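# Remove the green card from its stand and lay it flat

## Task

Pull the green card free of the card stand and leave it lying flat on the table. At the end, every other card must still sit in its original pocket, and the stand must be upright with its entire base resting on the table.

## Robot and tools

Robot: two arms, left_arm and right_arm, each ending in a parallel two-finger gripper. The fingers point along the gripper's own +z axis and separate along its y axis. end_effector_position is the point midway between the finger pads, a little under 1 cm behind the tips.

Frames. The scene frame has its origin at table-top height, halfway between the two nominal arm bases and roughly 5 to 10 cm in from the table's near edge. +x points out over the table, +z points up, and left_arm is on the +y side (this is not the same as left or right in an image). The calibrated bases are left_arm at (-0.006, +0.299, -0.017) m and right_arm at (-0.007, -0.303, -0.013) m, both almost aligned with the scene axes. Each arm reports its hand pose, velocities, Hand target and wrist-camera pose in its own base frame; the table and the fixed cameras use the scene frame. Reported hand positions and orientations can be wrong by a few centimetres, more when the arm reaches far.

execute_actions(actions, cameras). actions is a list of actions; each action is a list of up to 15 rows, and each row is one control step of 1/30 s. A short action repeats its final row until 15 steps have passed. Every row holds 14 numbers in [-1, 1] covering both arms, even if only one moves: left_arm dx, dy, dz, rx, ry, rz, opening, then right_arm in the same order. dx to rz are an offset, not a pose: they are measured from that arm's Hand target as it was when the action began, along that arm's own base axes, and every row of the action refers back to that same starting point. The next action starts from the new Hand target, so sending the same offset twice moves twice as far. Scale: 1.0 equals 0.6 m for dx, dy, dz or 180 degrees for the rotation vector rx, ry, rz, which turns about the Hand target's position. Translations longer than 1.0 in total are shortened. Sending all six pose numbers as 0 simply re-requests the current Hand target. opening is absolute, not an offset: +1 fully open (pad gap near 87 mm), +0.5 about 69 mm, 0 about 43 mm, -0.5 about 18 mm, -1 closed. A 0 opening is a real command, so resend the present opening to leave a gripper alone. cameras: list of names, ["all"], or [] for none; images come back by default only when actions is empty. Any unknown name invalidates the call.

move(target, speed, blend, opening_speed, blocking, cameras). target is one 14-number row laid out exactly as above, or a list of up to 15 such rows; all rows are offsets from the same starting Hand targets, not from each other. Grippers travel in straight lines and all paths finish together, lasting at least 0.5 s and at most 10 s (then they stop short). speed is top speed in m/s, 0.002 to 2.9, default 0.25, one number or one per target; rotation is capped at twice that value in rad/s. blend, in metres, rounds corners between listed targets; 0 stops at each. opening_speed, at least 0.2 per second on the -1 to +1 scale, ramps finger changes. blocking=false returns after about 0.5 s while the motion continues. Paths do not avoid obstacles or the other arm. The result adds a move: line giving how it ended (done, off_target, moving, held, fault) and any limits (paced = command clipped, held = steps withheld). done means at rest within 10 mm and 2 degrees of the target; it says nothing about contact.

wait(seconds): 0 to 10 s, arms hold their last command; a running move continues. stop(): brakes the running move, needing some distance. zoom_image(camera, region): region [x0, y0, x1, y1] in pixels of that camera's latest image, at most 504 by 504. finished_scene(scene): the current scene's number; it cannot be undone, and nothing else should be called in that reply.

Cameras: cam_head_left, cam_head_right, cam_high, cam_low, cam_left_wrist, cam_right_wrist, each 672x504. The two head cameras sit on a bar behind the arms.

Results. Each arm shows end_effector_position (m) and end_effector_quat_wxyz in its base frame, Hand target (the point new offsets start from), Joint positions (waist, shoulder, elbow, wrist pitch, wrist yaw, wrist roll, then gripper on a 0 closed to 1 open scale), Joint velocities (may say within noise), Joint torques (positive toward larger joint values; the first three wrap at ±28 N m), grip_measured on the command scale, and Tool commands.

Behaviour to expect. Orientation commands are clipped to within 40 degrees of the measured orientation each step. Friction and gravity can leave the gripper short, low or tilted; check after each move and correct with an extra offset. A blocked arm keeps pushing until commanded back past its gripper. To hold an object, command about 0.04 below grip_measured at first contact. Fast moves lag, stray and hit harder.

Avoid: knocking the stand over or dislodging other cards; letting anything fall or leave the table; releasing a moving part; fast impacts; the bar, plate and low rail behind the table (up to about 3 cm above it); grippers, housings or wrist cameras touching between arms (the clearance check will not catch this); closing a gripper on the other arm's fingers; strain on a wrist camera's cable; paths near an arm's own base. Long holding or stretched poses heat motors: MOTOR HOT appears at 75 °C, at 90 °C the arm folds and stays idle, at 100 °C it collapses. Loose objects may occasionally be nudged by outside pushes.

Each tool is called after "Emit:" as name([rows], argument=value, ...), one row to a line, values as JSON.

## Session

Emit:
execute_actions(actions=[])

Scene clock: 0.00 s.
left_arm: end_effector_position=(+0.3804, +0.0016, +0.0487) grip_measured=+1.000 end_effector_quat_wxyz=(+0.577, +0.002, +0.816, -0.025) | right_arm: end_effector_position=(+0.3874, -0.0058, +0.0520) grip_measured=+1.000 end_effector_quat_wxyz=(+0.575, +0.019, +0.814, -0.081)
Joint positions: left_arm=[0.044 1.55 0.35 0.86 0.084 -0.01 1] | right_arm=[0.1 1.576 0.392 0.841 0.249 -0.028 1]
Joint velocities: within noise
Joint torques (N m): no reading
Heat: left arm: 28 °C; right arm: 29 °C.
Hand target: left_arm +0.3866, +0.0020, +0.0600; +0.592, +0.003, +0.805, -0.024 | right_arm +0.3903, -0.0044, +0.0577; +0.582, +0.019, +0.809, -0.079
Tool commands: left_gripper/opening=+1.0 right_gripper/opening=+1.0
camera_calibration:
cam_left_wrist: T_world_to_cam=[[-0.0226536, -0.998891, 0.0412803, 0.00770299], [-0.934277, 0.00645587, -0.35649, 0.394478], [0.355828, -0.046643, -0.933387, 0.0528999], [0, 0, 0, 1]] pos_world=[0.349903, 0.00761515, 0.189686]
cam_right_wrist: T_world_to_cam=[[-0.118602, -0.987724, 0.101657, 0.0348742], [-0.931764, 0.0753291, -0.355163, 0.399681], [0.343145, -0.136844, -0.929261, 0.0588504], [0, 0, 0, 1]] pos_world=[0.35635, 0.0123919, 0.193094]

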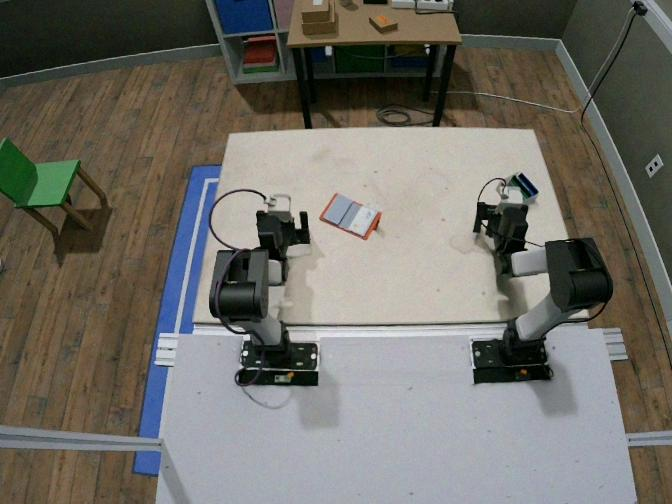

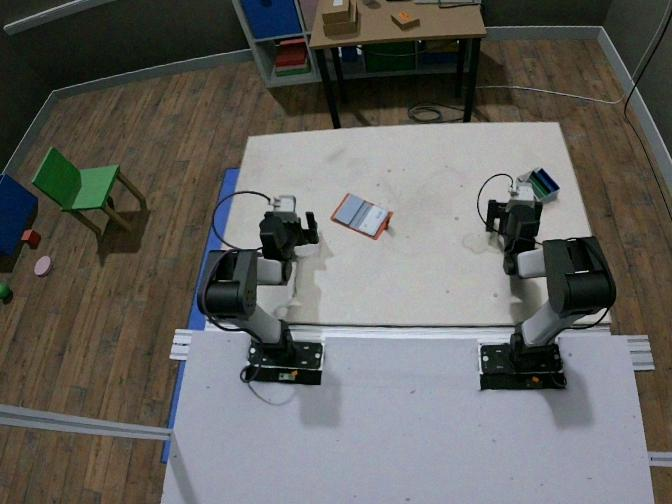

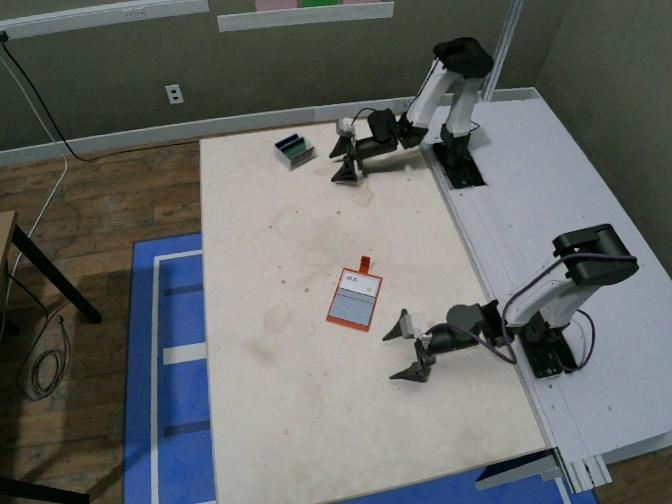

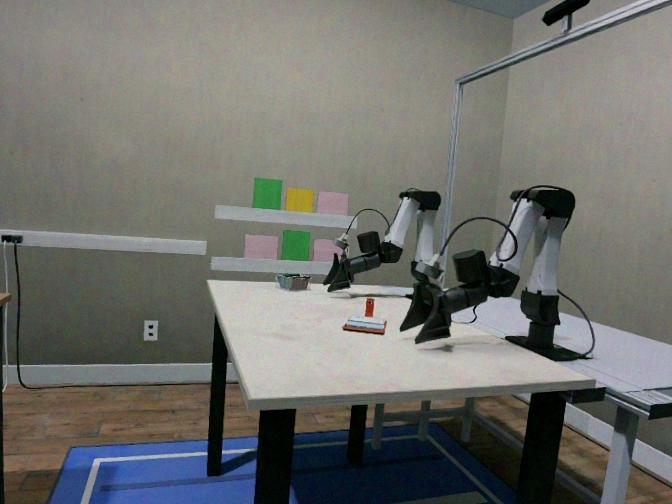

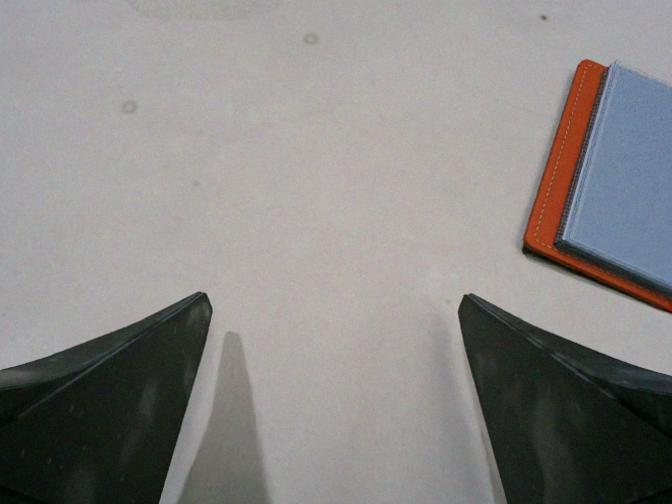

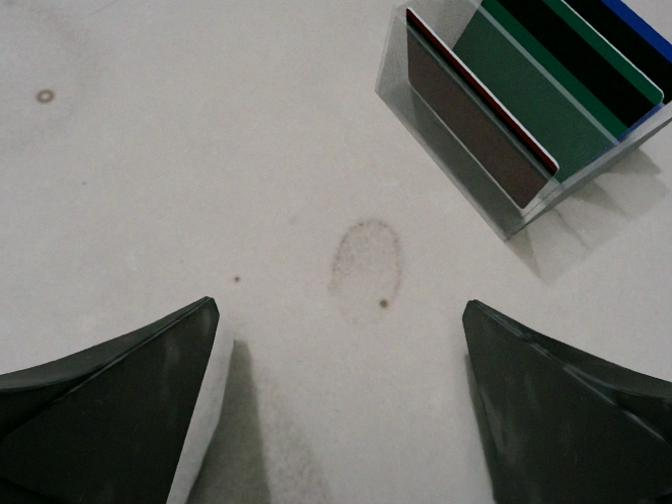

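Emit:
zoom_image(camera="cam_head_left", region=[490, 160, 550, 205])

Emit:
zoom_image(camera="cam_high", region=[260, 120, 340, 180])

Emit:
zoom_image(camera="cam_right_wrist", region=[352, 0, 672, 240])

Emit:
zoom_image(camera="cam_low", region=[260, 260, 340, 300])

Emit:
zoom_image(camera="cam_head_right", region=[500, 155, 580, 215])

Scaled by 8.400 from the camera's 672x504 image, which has a finer 960x720 frame.

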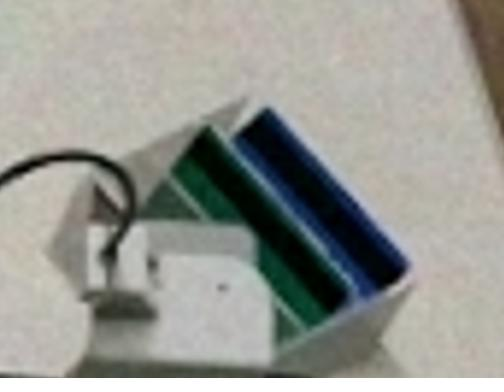

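Scaled by 6.300 from the camera's 672x504 image, which has a finer 960x720 frame.

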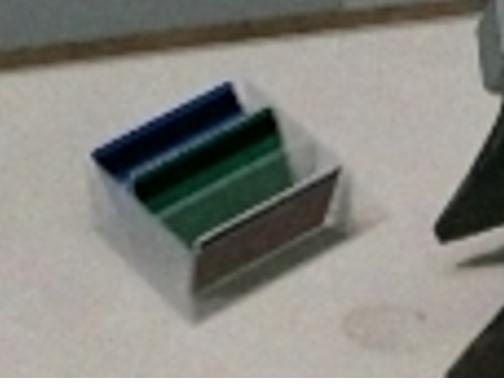

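Scaled by 1.575 from the camera's 672x504 image, which has a finer 960x720 frame.

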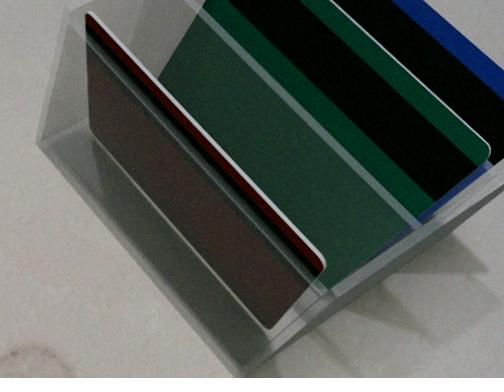

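Scaled by 6.300 from the camera's 672x504 image, which has a finer 960x720 frame.

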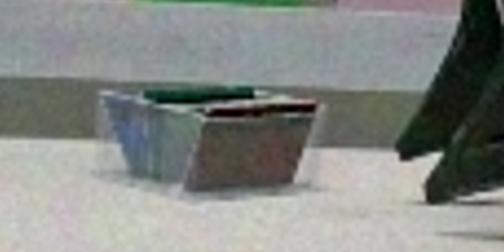

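Scaled by 6.300 from the camera's 672x504 image, which has a finer 960x720 frame.

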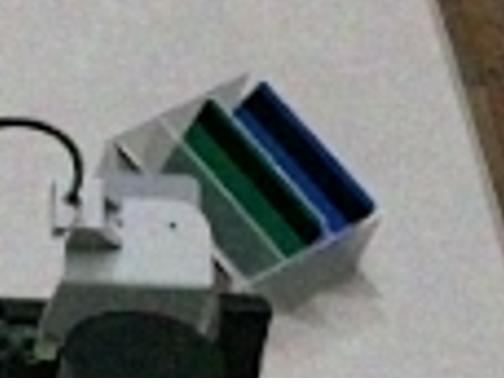

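Emit:
move(target=[0,0,0,0,0,0,1,-0.08,-0.15,0.15,0,0,0,1], cameras=["cam_right_wrist","cam_head_right"])

Emit:
zoom_image(camera="cam_head_right", region=[500, 155, 580, 215])

Scene clock: 19.20 s.
left_arm: end_effector_position=(+0.3804, +0.0016, +0.0487) grip_measured=+1.000 end_effector_quat_wxyz=(+0.577, +0.002, +0.816, -0.025) | right_arm: end_effector_position=(+0.3362, -0.0922, +0.1335) grip_measured=+1.000 end_effector_quat_wxyz=(+0.570, +0.027, +0.817, -0.076)
Joint positions: left_arm=[0.044 1.55 0.35 0.86 0.084 -0.01 1] | right_arm=[-0.325 1.064 0.471 0.245 -0.15 -0.153 1]
Joint torques (N m): left_arm=[0.16 -6.5 5.75 2.29 -0.05 0.06] | right_arm=[-0.59 -2.48 11.21 1.55 0.15 -0.15]
Heat: left arm: 36 °C; right arm: 30 °C.
Hand target: left_arm +0.3866, +0.0020, +0.0600; +0.592, +0.003, +0.805, -0.024 | right_arm +0.3424, -0.0944, +0.1477; +0.582, +0.019, +0.809, -0.079
Off the commanded pose: left_arm 0.013 m, 2 deg | right_arm 0.016 m, 2 deg.
move: off_target (left_arm, right_arm)
camera_calibration:
cam_right_wrist: T_world_to_cam=[[-0.124718, -0.988523, 0.0852467, -0.0606143], [-0.93448, 0.0881539, -0.34493, 0.388181], [0.333456, -0.12268, -0.934749, 0.145624], [0, 0, 0, 1]] pos_world=[0.306628, -0.0762731, 0.275185]
Images, in order (width x height): cam_head_right 672x504, cam_right_wrist 672x504.

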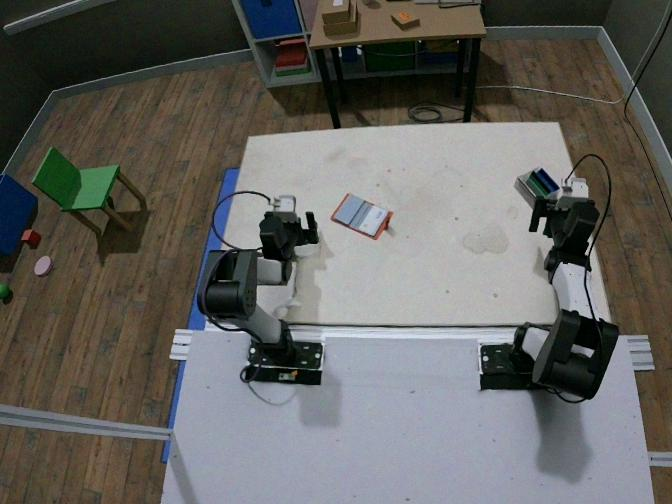

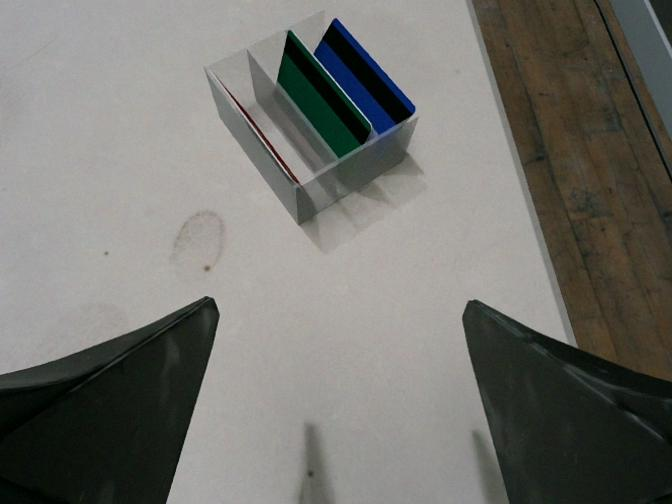

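Scaled by 6.300 from the camera's 672x504 image, which has a finer 960x720 frame.

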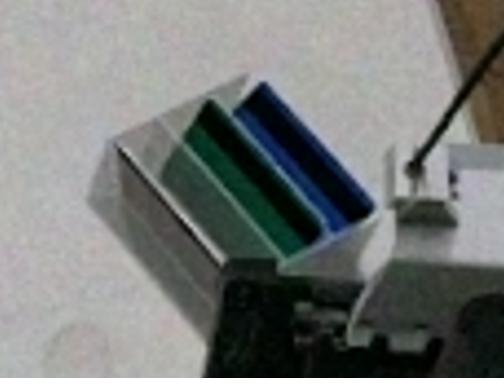

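Emit:
zoom_image(camera="cam_right_wrist", region=[190, 0, 440, 240])

Scaled by 2.016 from the camera's 672x504 image, which has a finer 960x720 frame.

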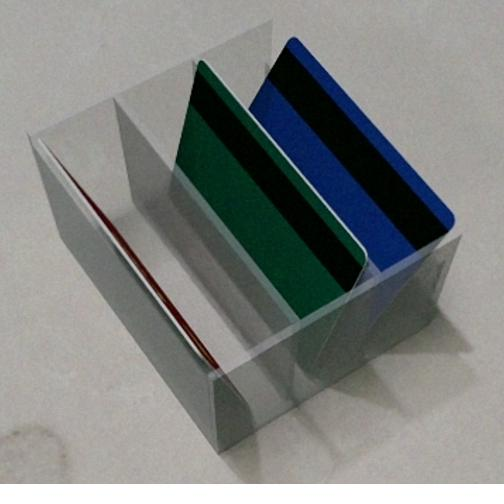

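Emit:
move(target=[0,0,0,0,0,0,1,0.248,-0.045,0.03,0.0131,0.4162,0.1876,-0.4], speed=0.4, cameras=["cam_right_wrist","cam_high","cam_head_right","cam_low"])

Emit:
zoom_image(camera="cam_high", region=[240, 90, 380, 195])

Emit:
zoom_image(camera="cam_low", region=[250, 240, 350, 310])

Scene clock: 45.63 s.
left_arm: end_effector_position=(+0.3804, +0.0016, +0.0487) grip_measured=+1.000 end_effector_quat_wxyz=(+0.577, +0.002, +0.816, -0.025) | right_arm: end_effector_position=(+0.4890, -0.1246, +0.1667) grip_measured=-0.400 end_effector_quat_wxyz=(+0.205, -0.231, +0.951, -0.013)
Joint positions: left_arm=[0.044 1.55 0.35 0.86 0.084 -0.01 1] | right_arm=[-0.255 2.495 2.841 -1.536 -0.168 -0.698 0.3]
Joint torques (N m): left_arm=[0.14 -6.52 5.75 2.29 -0.05 0.06] | right_arm=[0.9 -10.51 8.75 0.73 0.22 -0.15]
Heat: left arm: 39 °C; right arm: 33 °C.
Hand target: left_arm +0.3866, +0.0020, +0.0600; +0.592, +0.003, +0.805, -0.024 | right_arm +0.4912, -0.1214, +0.1657; -0.026, -0.240, +0.965, +0.101
Off the commanded pose: left_arm 0.013 m, 2 deg | right_arm 0.004 m, 30 deg.
elbow stopped short (right arm): the move would have taken joint 3 (elbow) straighter than the controller allows.
move: off_target (left_arm, right_arm)
camera_calibration:
cam_right_wrist: T_world_to_cam=[[0.432109, -0.895038, 0.110402, -0.341305], [-0.823365, -0.341606, 0.453185, 0.304307], [-0.367904, -0.286726, -0.884554, 0.435844], [0, 0, 0, 1]] pos_world=[0.558385, -0.0765605, 0.285301]
Images, in order (width x height): cam_head_right 672x504, cam_high 672x504, cam_low 672x504, cam_right_wrist 672x504.

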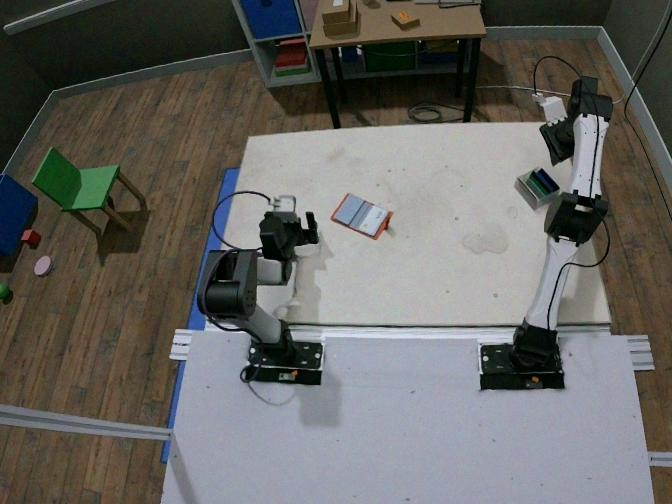

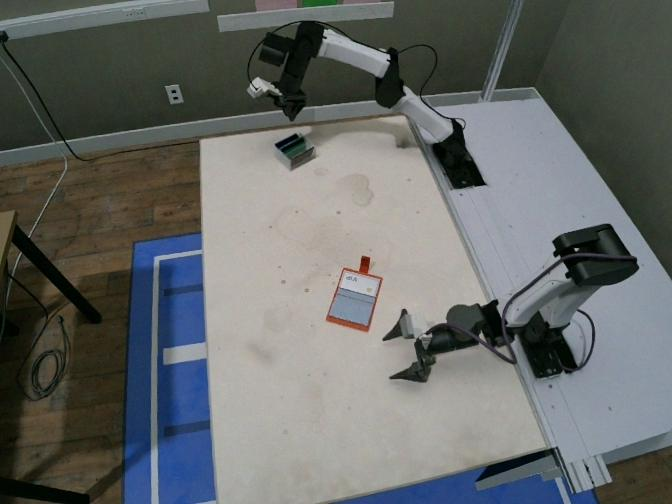

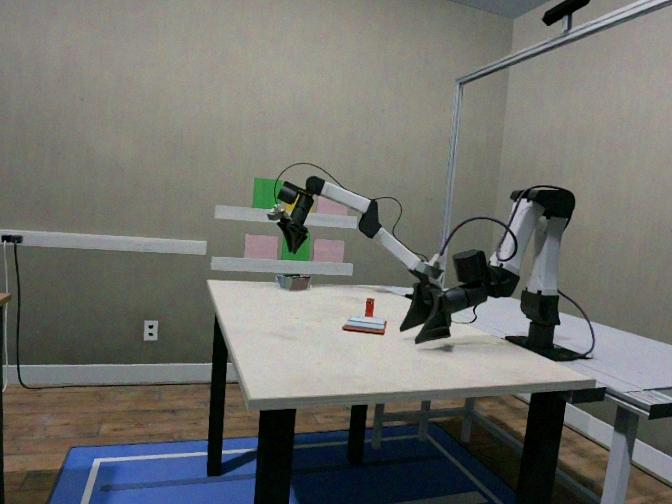

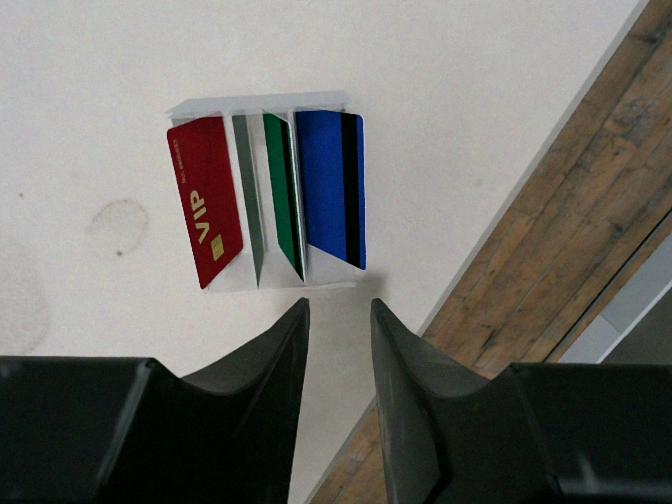

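Scaled by 3.600 from the camera's 672x504 image, which has a finer 960x720 frame.

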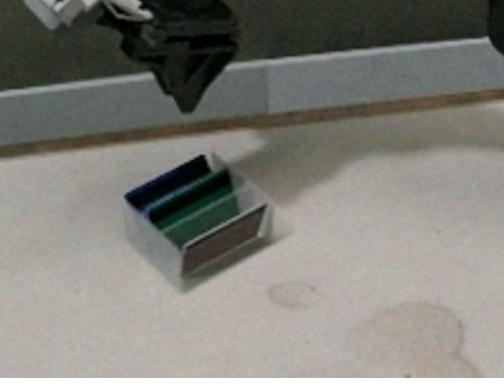

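Scaled by 5.040 from the camera's 672x504 image, which has a finer 960x720 frame.

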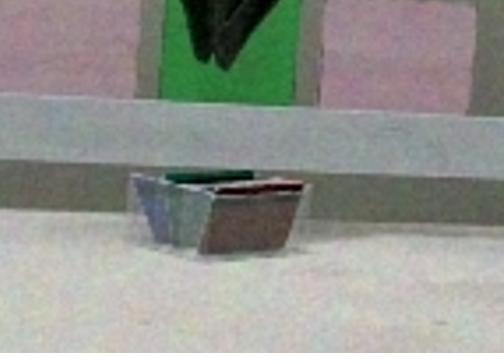

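Emit:
zoom_image(camera="cam_right_wrist", region=[150, 80, 390, 300])

Scaled by 2.100 from the camera's 672x504 image, which has a finer 960x720 frame.

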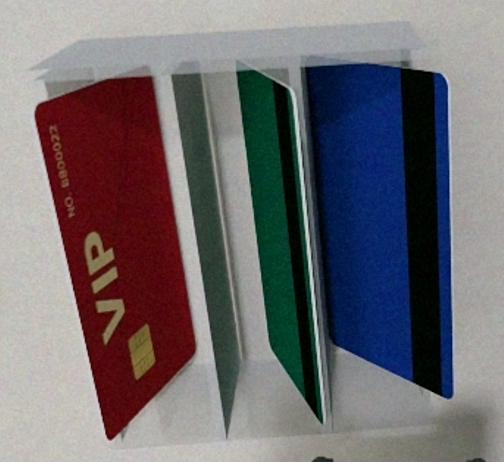

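Emit:
move(target=[0,0,0,0,0,0,1,-0.003,0,-0.092,0,0,0,-0.4], speed=0.2, cameras=["cam_right_wrist"])

Emit:
zoom_image(camera="cam_right_wrist", region=[150, 140, 486, 392])

Scene clock: 58.30 s.
left_arm: end_effector_position=(+0.3804, +0.0016, +0.0487) grip_measured=+1.000 end_effector_quat_wxyz=(+0.577, +0.002, +0.816, -0.025) | right_arm: end_effector_position=(+0.4870, -0.1253, +0.1111) grip_measured=-0.400 end_effector_quat_wxyz=(+0.147, -0.232, +0.962, +0.014)
Joint positions: left_arm=[0.044 1.55 0.35 0.86 0.084 -0.01 1] | right_arm=[-0.255 2.608 2.841 -1.556 -0.163 -0.708 0.3]
Joint torques (N m): left_arm=[0.16 -6.5 5.78 2.28 -0.05 0.06] | right_arm=[1.05 -11.18 8.92 0.54 0.23 -0.13]
Heat: left arm: 40 °C; right arm: 34 °C.
Hand target: left_arm +0.3866, +0.0020, +0.0600; +0.592, +0.003, +0.805, -0.024 | right_arm +0.4893, -0.1214, +0.1105; -0.026, -0.240, +0.965, +0.101
Off the commanded pose: left_arm 0.013 m, 2 deg | right_arm 0.005 m, 22 deg.
elbow stopped short (right arm): the move would have taken joint 3 (elbow) straighter than the controller allows.
move: off_target (left_arm, right_arm)
camera_calibration:
cam_right_wrist: T_world_to_cam=[[0.448143, -0.893425, 0.0309794, -0.33369], [-0.756364, -0.360464, 0.545875, 0.282315], [-0.476532, -0.268062, -0.837294, 0.435804], [0, 0, 0, 1]] pos_world=[0.570748, -0.0795407, 0.221124]
Images, in order (width x height): cam_right_wrist 672x504.

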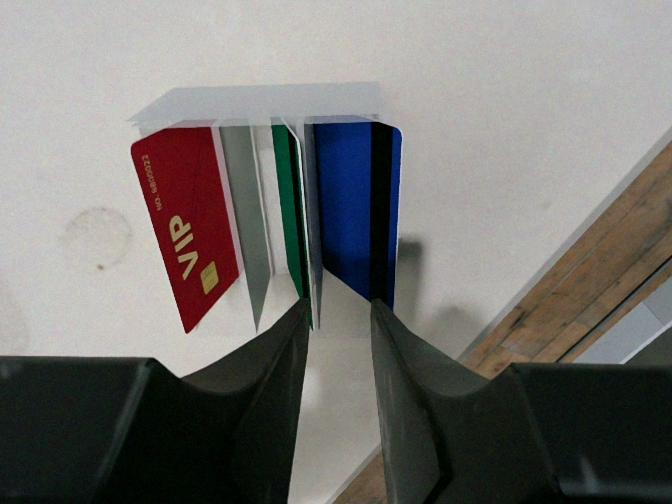

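Scaled by 1.500 from the camera's 672x504 image, which has a finer 960x720 frame.

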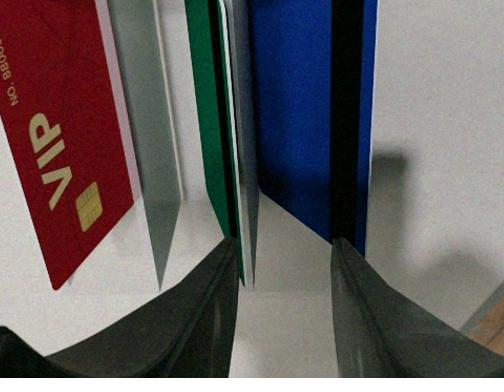

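Emit:
move(target=[0,0,0,0,0,0,1,0.0017,0.0117,-0.018,0.051,-0.096,-0.023,-0.4], speed=0.15, cameras=["cam_right_wrist"])

Emit:
zoom_image(camera="cam_right_wrist", region=[200, 140, 452, 392])

Scene clock: 73.10 s.
left_arm: end_effector_position=(+0.3804, +0.0016, +0.0487) grip_measured=+1.000 end_effector_quat_wxyz=(+0.577, +0.002, +0.816, -0.025) | right_arm: end_effector_position=(+0.4892, -0.1160, +0.1011) grip_measured=-0.400 end_effector_quat_wxyz=(+0.184, -0.212, +0.953, +0.112)
Joint positions: left_arm=[0.044 1.55 0.35 0.86 0.084 -0.01 1] | right_arm=[-0.312 2.637 2.841 -1.557 -0.38 -0.708 0.3]
Joint torques (N m): left_arm=[0.17 -6.49 5.75 2.29 -0.05 0.06] | right_arm=[-0.13 -11.19 8.94 0.49 -0.06 -0.09]
Heat: left arm: 42 °C; right arm: 37 °C.
Hand target: left_arm +0.3866, +0.0020, +0.0600; +0.592, +0.003, +0.805, -0.024 | right_arm +0.4904, -0.1145, +0.0998; +0.142, -0.219, +0.955, +0.141
Off the commanded pose: left_arm 0.013 m, 2 deg | right_arm 0.002 m, 6 deg.
elbow stopped short (right arm): the move would have taken joint 3 (elbow) straighter than the controller allows.
move: off_target (left_arm, right_arm)
camera_calibration:
cam_right_wrist: T_world_to_cam=[[0.443678, -0.884294, -0.145512, -0.304953], [-0.773503, -0.45986, 0.436144, 0.300708], [-0.452595, -0.0809539, -0.888034, 0.446041], [0, 0, 0, 1]] pos_world=[0.569776, -0.095276, 0.220573]
Images, in order (width x height): cam_right_wrist 672x504.

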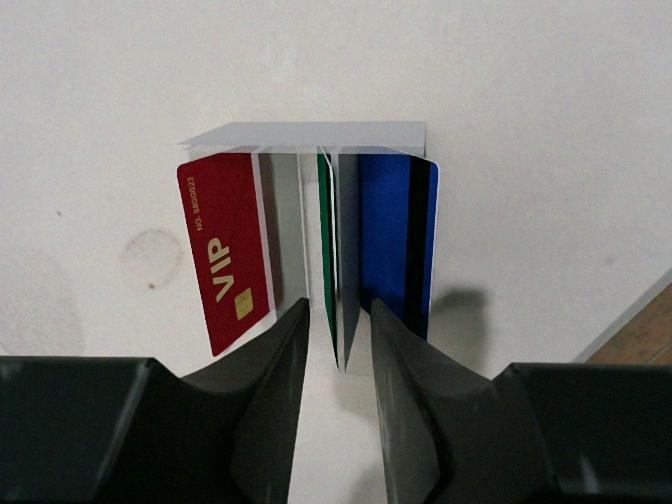

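Scaled by 2.000 from the camera's 672x504 image, which has a finer 960x720 frame.

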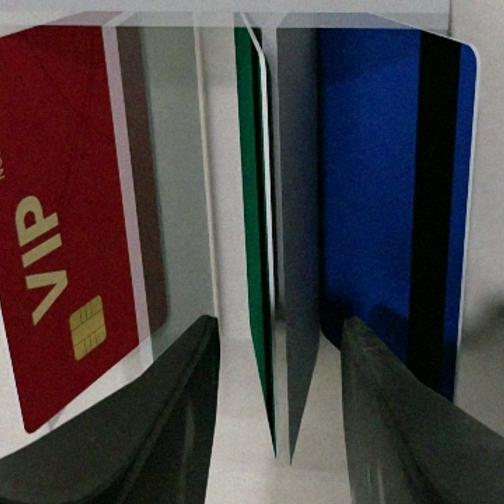

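Emit:
move(target=[0,0,0,0,0,0,1,-0.0023,0.0045,-0.02,0,0,0,-0.4], speed=0.1, cameras=["cam_right_wrist","cam_low","cam_high"])

Emit:
zoom_image(camera="cam_right_wrist", region=[220, 200, 440, 400])

Emit:
zoom_image(camera="cam_low", region=[265, 250, 325, 300])

Emit:
zoom_image(camera="cam_high", region=[260, 115, 330, 175])

Scene clock: 94.13 s.
left_arm: end_effector_position=(+0.3804, +0.0016, +0.0487) grip_measured=+1.000 end_effector_quat_wxyz=(+0.577, +0.002, +0.816, -0.025) | right_arm: end_effector_position=(+0.4873, -0.1152, +0.0890) grip_measured=-0.400 end_effector_quat_wxyz=(+0.171, -0.209, +0.955, +0.120)
Joint positions: left_arm=[0.044 1.55 0.35 0.86 0.084 -0.01 1] | right_arm=[-0.312 2.663 2.841 -1.564 -0.381 -0.708 0.3]
Joint torques (N m): left_arm=[0.17 -6.5 5.76 2.28 -0.05 0.06] | right_arm=[0.32 -11.32 8.95 0.44 -0.04 -0.12]
Heat: left arm: 43 °C; right arm: 45 °C.
Hand target: left_arm +0.3866, +0.0020, +0.0600; +0.592, +0.003, +0.805, -0.024 | right_arm +0.4889, -0.1118, +0.0879; +0.142, -0.219, +0.955, +0.142
Off the commanded pose: left_arm 0.013 m, 2 deg | right_arm 0.004 m, 4 deg.
elbow stopped short (right arm): the move would have taken joint 3 (elbow) straighter than the controller allows.
move: off_target (left_arm, right_arm)
camera_calibration:
cam_right_wrist: T_world_to_cam=[[0.439126, -0.882607, -0.16785, -0.300754], [-0.760131, -0.464581, 0.454274, 0.296252], [-0.478926, -0.0718959, -0.874906, 0.447205], [0, 0, 0, 1]] pos_world=[0.571437, -0.0956626, 0.206201]
Images, in order (width x height): cam_high 672x504, cam_low 672x504, cam_right_wrist 672x504.

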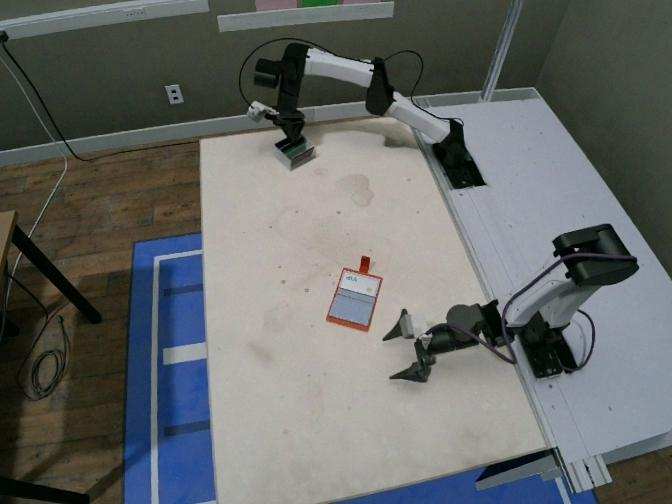

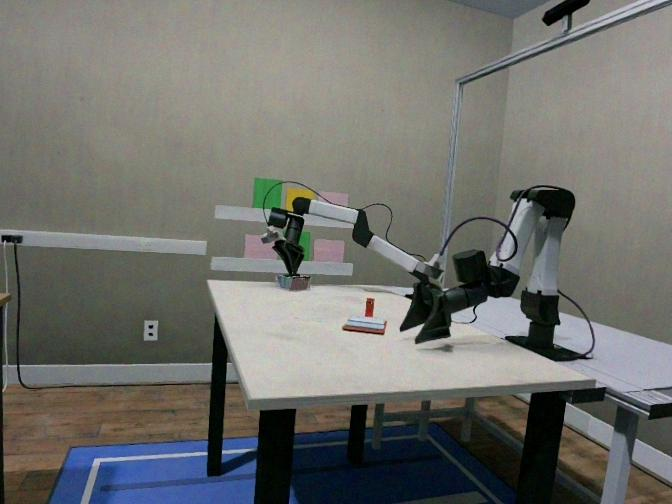

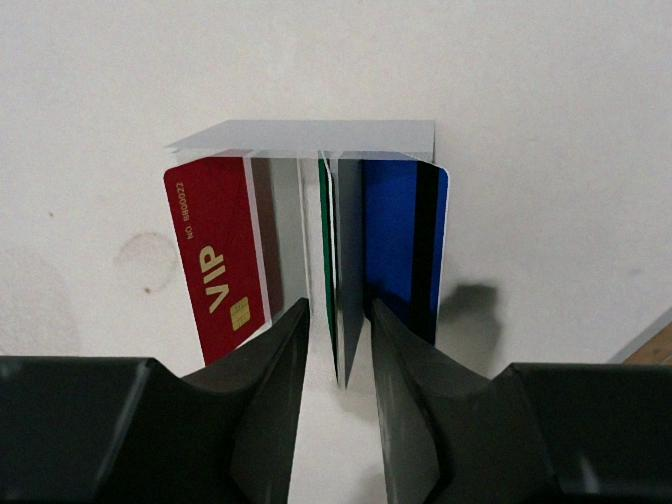

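Scaled by 2.291 from the camera's 672x504 image, which has a finer 960x720 frame.

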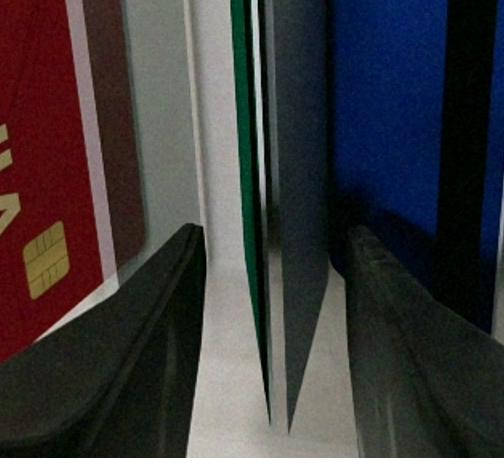

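Scaled by 8.400 from the camera's 672x504 image, which has a finer 960x720 frame.

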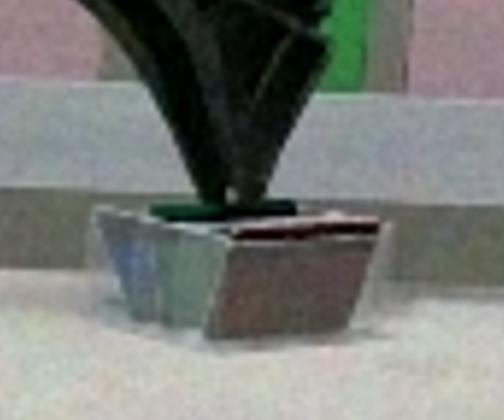

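Scaled by 7.200 from the camera's 672x504 image, which has a finer 960x720 frame.

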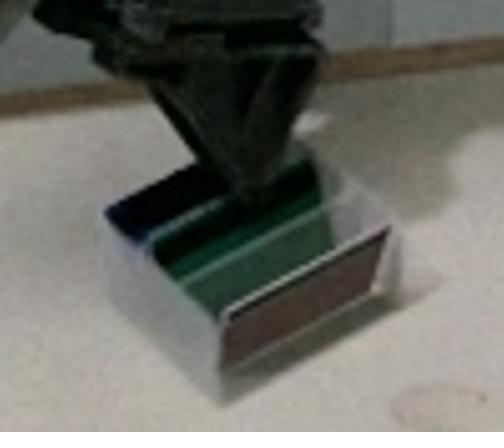

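Emit:
move(target=[0,0,0,0,0,0,1,-0.0027,0.0052,-0.0068,0,0,0,-0.4], speed=0.1, cameras=["cam_right_wrist","cam_low"])

Emit:
zoom_image(camera="cam_right_wrist", region=[220, 200, 440, 400])

Emit:
zoom_image(camera="cam_low", region=[265, 250, 325, 300])

Scene clock: 98.63 s.
left_arm: end_effector_position=(+0.3804, +0.0016, +0.0487) grip_measured=+1.000 end_effector_quat_wxyz=(+0.577, +0.002, +0.816, -0.025) | right_arm: end_effector_position=(+0.4868, -0.1151, +0.0889) grip_measured=-0.400 end_effector_quat_wxyz=(+0.170, -0.209, +0.955, +0.121)
Joint positions: left_arm=[0.044 1.55 0.35 0.86 0.084 -0.01 1] | right_arm=[-0.312 2.663 2.841 -1.566 -0.381 -0.708 0.3]
Joint torques (N m): left_arm=[0.16 -6.52 5.78 2.29 -0.05 0.05] | right_arm=[0.8 -11.12 7.86 0.44 -0.03 -0.12]
Heat: left arm: 43 °C; right arm: 44 °C.
Hand target: left_arm +0.3866, +0.0020, +0.0600; +0.592, +0.003, +0.805, -0.024 | right_arm +0.4874, -0.1087, +0.0838; +0.142, -0.219, +0.955, +0.142
Off the commanded pose: left_arm 0.013 m, 2 deg | right_arm 0.008 m, 4 deg.
joint sent to its limit (right arm) — joint 4 (wrist pitch), lower limit. The joint targets are off in orientation, not in position.
move: off_target (left_arm, right_arm)
camera_calibration:
cam_right_wrist: T_world_to_cam=[[0.438813, -0.882496, -0.169243, -0.300089], [-0.759312, -0.464884, 0.455334, 0.295444], [-0.480509, -0.0712978, -0.874087, 0.447686], [0, 0, 0, 1]] pos_world=[0.571135, -0.0955617, 0.206003]
Images, in order (width x height): cam_low 672x504, cam_right_wrist 672x504.

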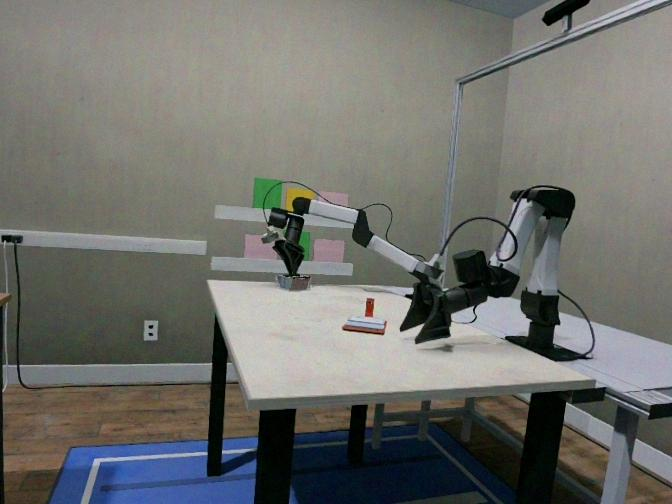

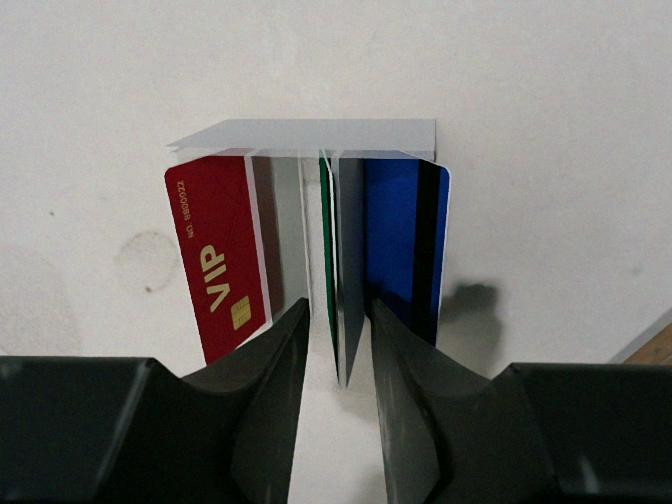

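Scaled by 2.291 from the camera's 672x504 image, which has a finer 960x720 frame.

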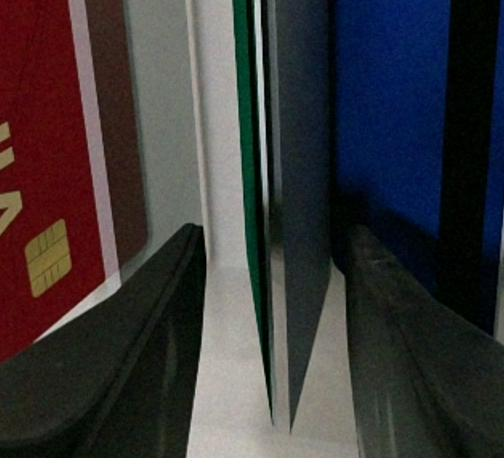

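Scaled by 8.400 from the camera's 672x504 image, which has a finer 960x720 frame.

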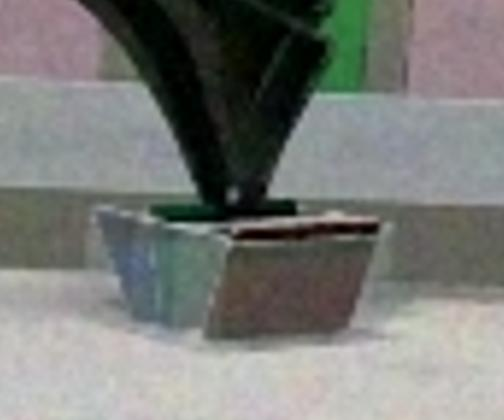

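Emit:
move(target=[0,0,0,0,0,0,1,-0.001,0.003,-0.007,0,0,0,-0.4], speed=0.1, cameras=["cam_right_wrist","cam_low"])

Emit:
zoom_image(camera="cam_right_wrist", region=[220, 200, 440, 400])

Emit:
zoom_image(camera="cam_low", region=[265, 250, 325, 300])

Scene clock: 102.37 s.
left_arm: end_effector_position=(+0.3804, +0.0016, +0.0487) grip_measured=+1.000 end_effector_quat_wxyz=(+0.577, +0.002, +0.816, -0.025) | right_arm: end_effector_position=(+0.4869, -0.1133, +0.0849) grip_measured=-0.400 end_effector_quat_wxyz=(+0.166, -0.210, +0.955, +0.123)
Joint positions: left_arm=[0.044 1.55 0.35 0.86 0.084 -0.01 1] | right_arm=[-0.309 2.671 2.841 -1.566 -0.381 -0.708 0.3]
Joint torques (N m): left_arm=[0.16 -6.49 5.75 2.29 -0.05 0.06] | right_arm=[0.8 -11.29 7.39 0.43 -0.02 -0.11]
Heat: left arm: 44 °C; right arm: 44 °C.
Hand target: left_arm +0.3866, +0.0020, +0.0600; +0.592, +0.003, +0.805, -0.024 | right_arm +0.4868, -0.1067, +0.0795; +0.142, -0.219, +0.955, +0.142
Off the commanded pose: left_arm 0.013 m, 2 deg | right_arm 0.008 m, 4 deg.
joint sent to its limit (right arm) — joint 4 (wrist pitch), lower limit. The joint targets still meet the commanded pose.
move: off_target (left_arm, right_arm)
camera_calibration:
cam_right_wrist: T_world_to_cam=[[0.440432, -0.880508, -0.175288, -0.299342], [-0.753861, -0.468739, 0.460409, 0.294621], [-0.487558, -0.0706359, -0.870228, 0.447502], [0, 0, 0, 1]] pos_world=[0.572127, -0.0938627, 0.201311]
Images, in order (width x height): cam_low 672x504, cam_right_wrist 672x504.

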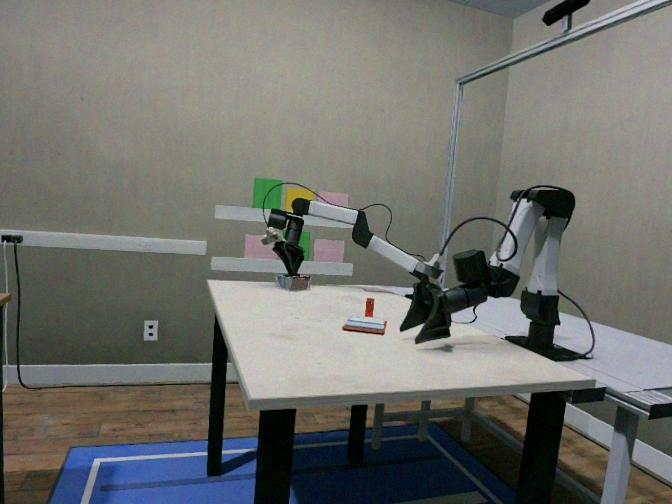

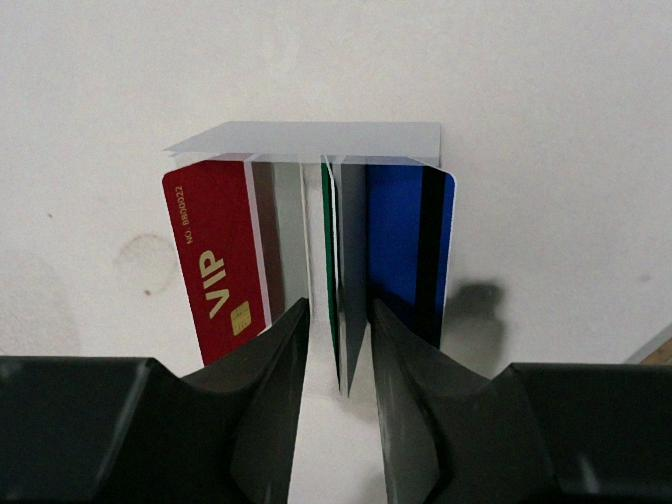

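Scaled by 2.291 from the camera's 672x504 image, which has a finer 960x720 frame.

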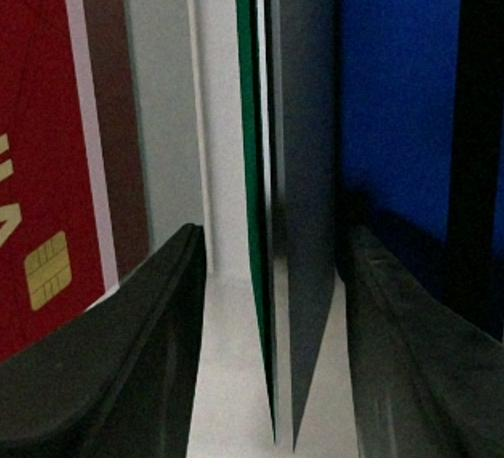

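Scaled by 8.400 from the camera's 672x504 image, which has a finer 960x720 frame.

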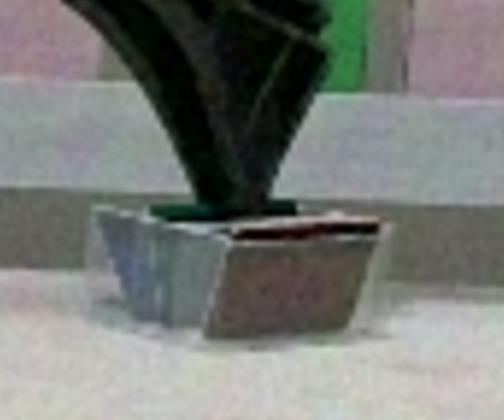

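Emit:
move(target=[0,0,0,0,0,0,1,0,0.001,-0.001,0,0,0,-1], speed=0.1, opening_speed=0.6, cameras=["cam_right_wrist","cam_low"])

Emit:
zoom_image(camera="cam_right_wrist", region=[220, 200, 440, 400])

Emit:
zoom_image(camera="cam_low", region=[265, 250, 325, 300])

Scene clock: 109.50 s.
left_arm: end_effector_position=(+0.3804, +0.0016, +0.0487) grip_measured=+1.000 end_effector_quat_wxyz=(+0.577, +0.002, +0.816, -0.025) | right_arm: end_effector_position=(+0.4868, -0.1133, +0.0849) grip_measured=-0.862 end_effector_quat_wxyz=(+0.166, -0.210, +0.955, +0.123)
Joint positions: left_arm=[0.044 1.55 0.35 0.86 0.084 -0.01 1] | right_arm=[-0.309 2.671 2.841 -1.567 -0.381 -0.708 0.069]
Joint torques (N m): left_arm=[0.14 -6.53 5.76 2.29 -0.05 0.06] | right_arm=[0.92 -11.26 7.31 0.43 -0.02 -0.11]
Heat: left arm: 44 °C; right arm: 46 °C.
Hand target: left_arm +0.3866, +0.0020, +0.0600; +0.592, +0.003, +0.805, -0.024 | right_arm +0.4868, -0.1062, +0.0789; +0.142, -0.219, +0.955, +0.142
Off the commanded pose: left_arm 0.013 m, 2 deg | right_arm 0.009 m, 4 deg.
joint sent to its limit (right arm) — joint 4 (wrist pitch), lower limit. The joint targets still meet the commanded pose.
move: off_target (left_arm, right_arm)
camera_calibration:
cam_right_wrist: T_world_to_cam=[[0.440311, -0.880528, -0.175492, -0.299233], [-0.753754, -0.468717, 0.460607, 0.294522], [-0.487833, -0.0705329, -0.870083, 0.44764], [0, 0, 0, 1]] pos_world=[0.572126, -0.0938625, 0.201312]
Images, in order (width x height): cam_low 672x504, cam_right_wrist 672x504.

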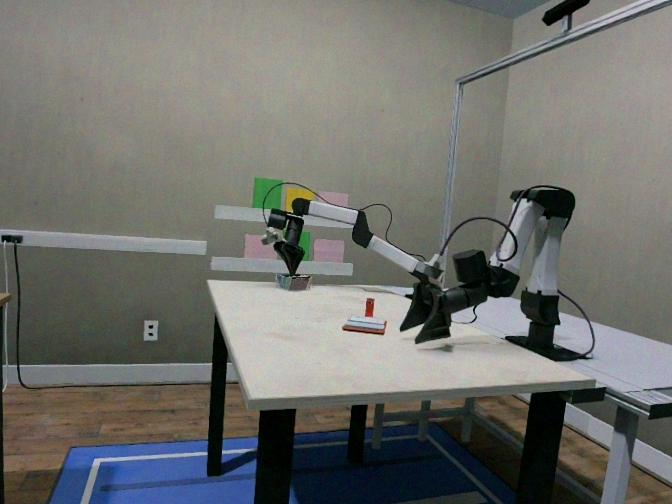

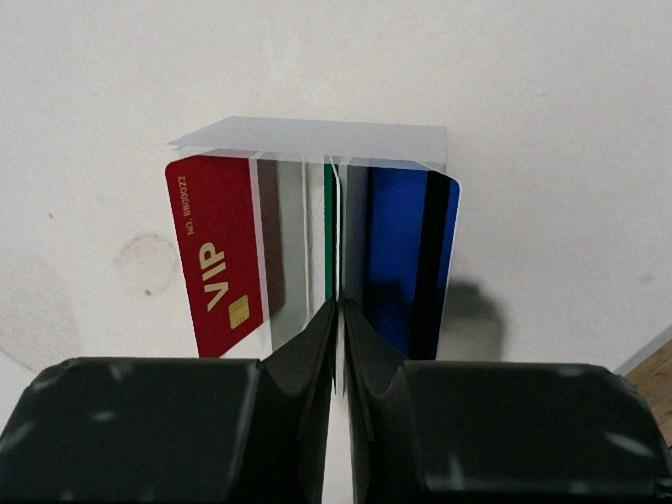

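Scaled by 2.291 from the camera's 672x504 image, which has a finer 960x720 frame.

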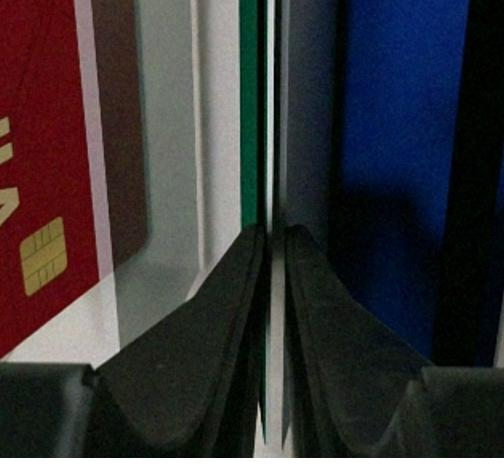

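Scaled by 8.400 from the camera's 672x504 image, which has a finer 960x720 frame.

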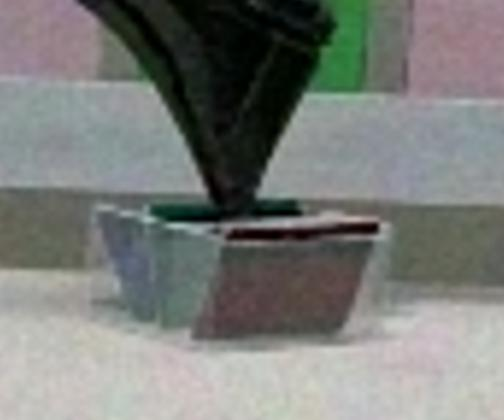

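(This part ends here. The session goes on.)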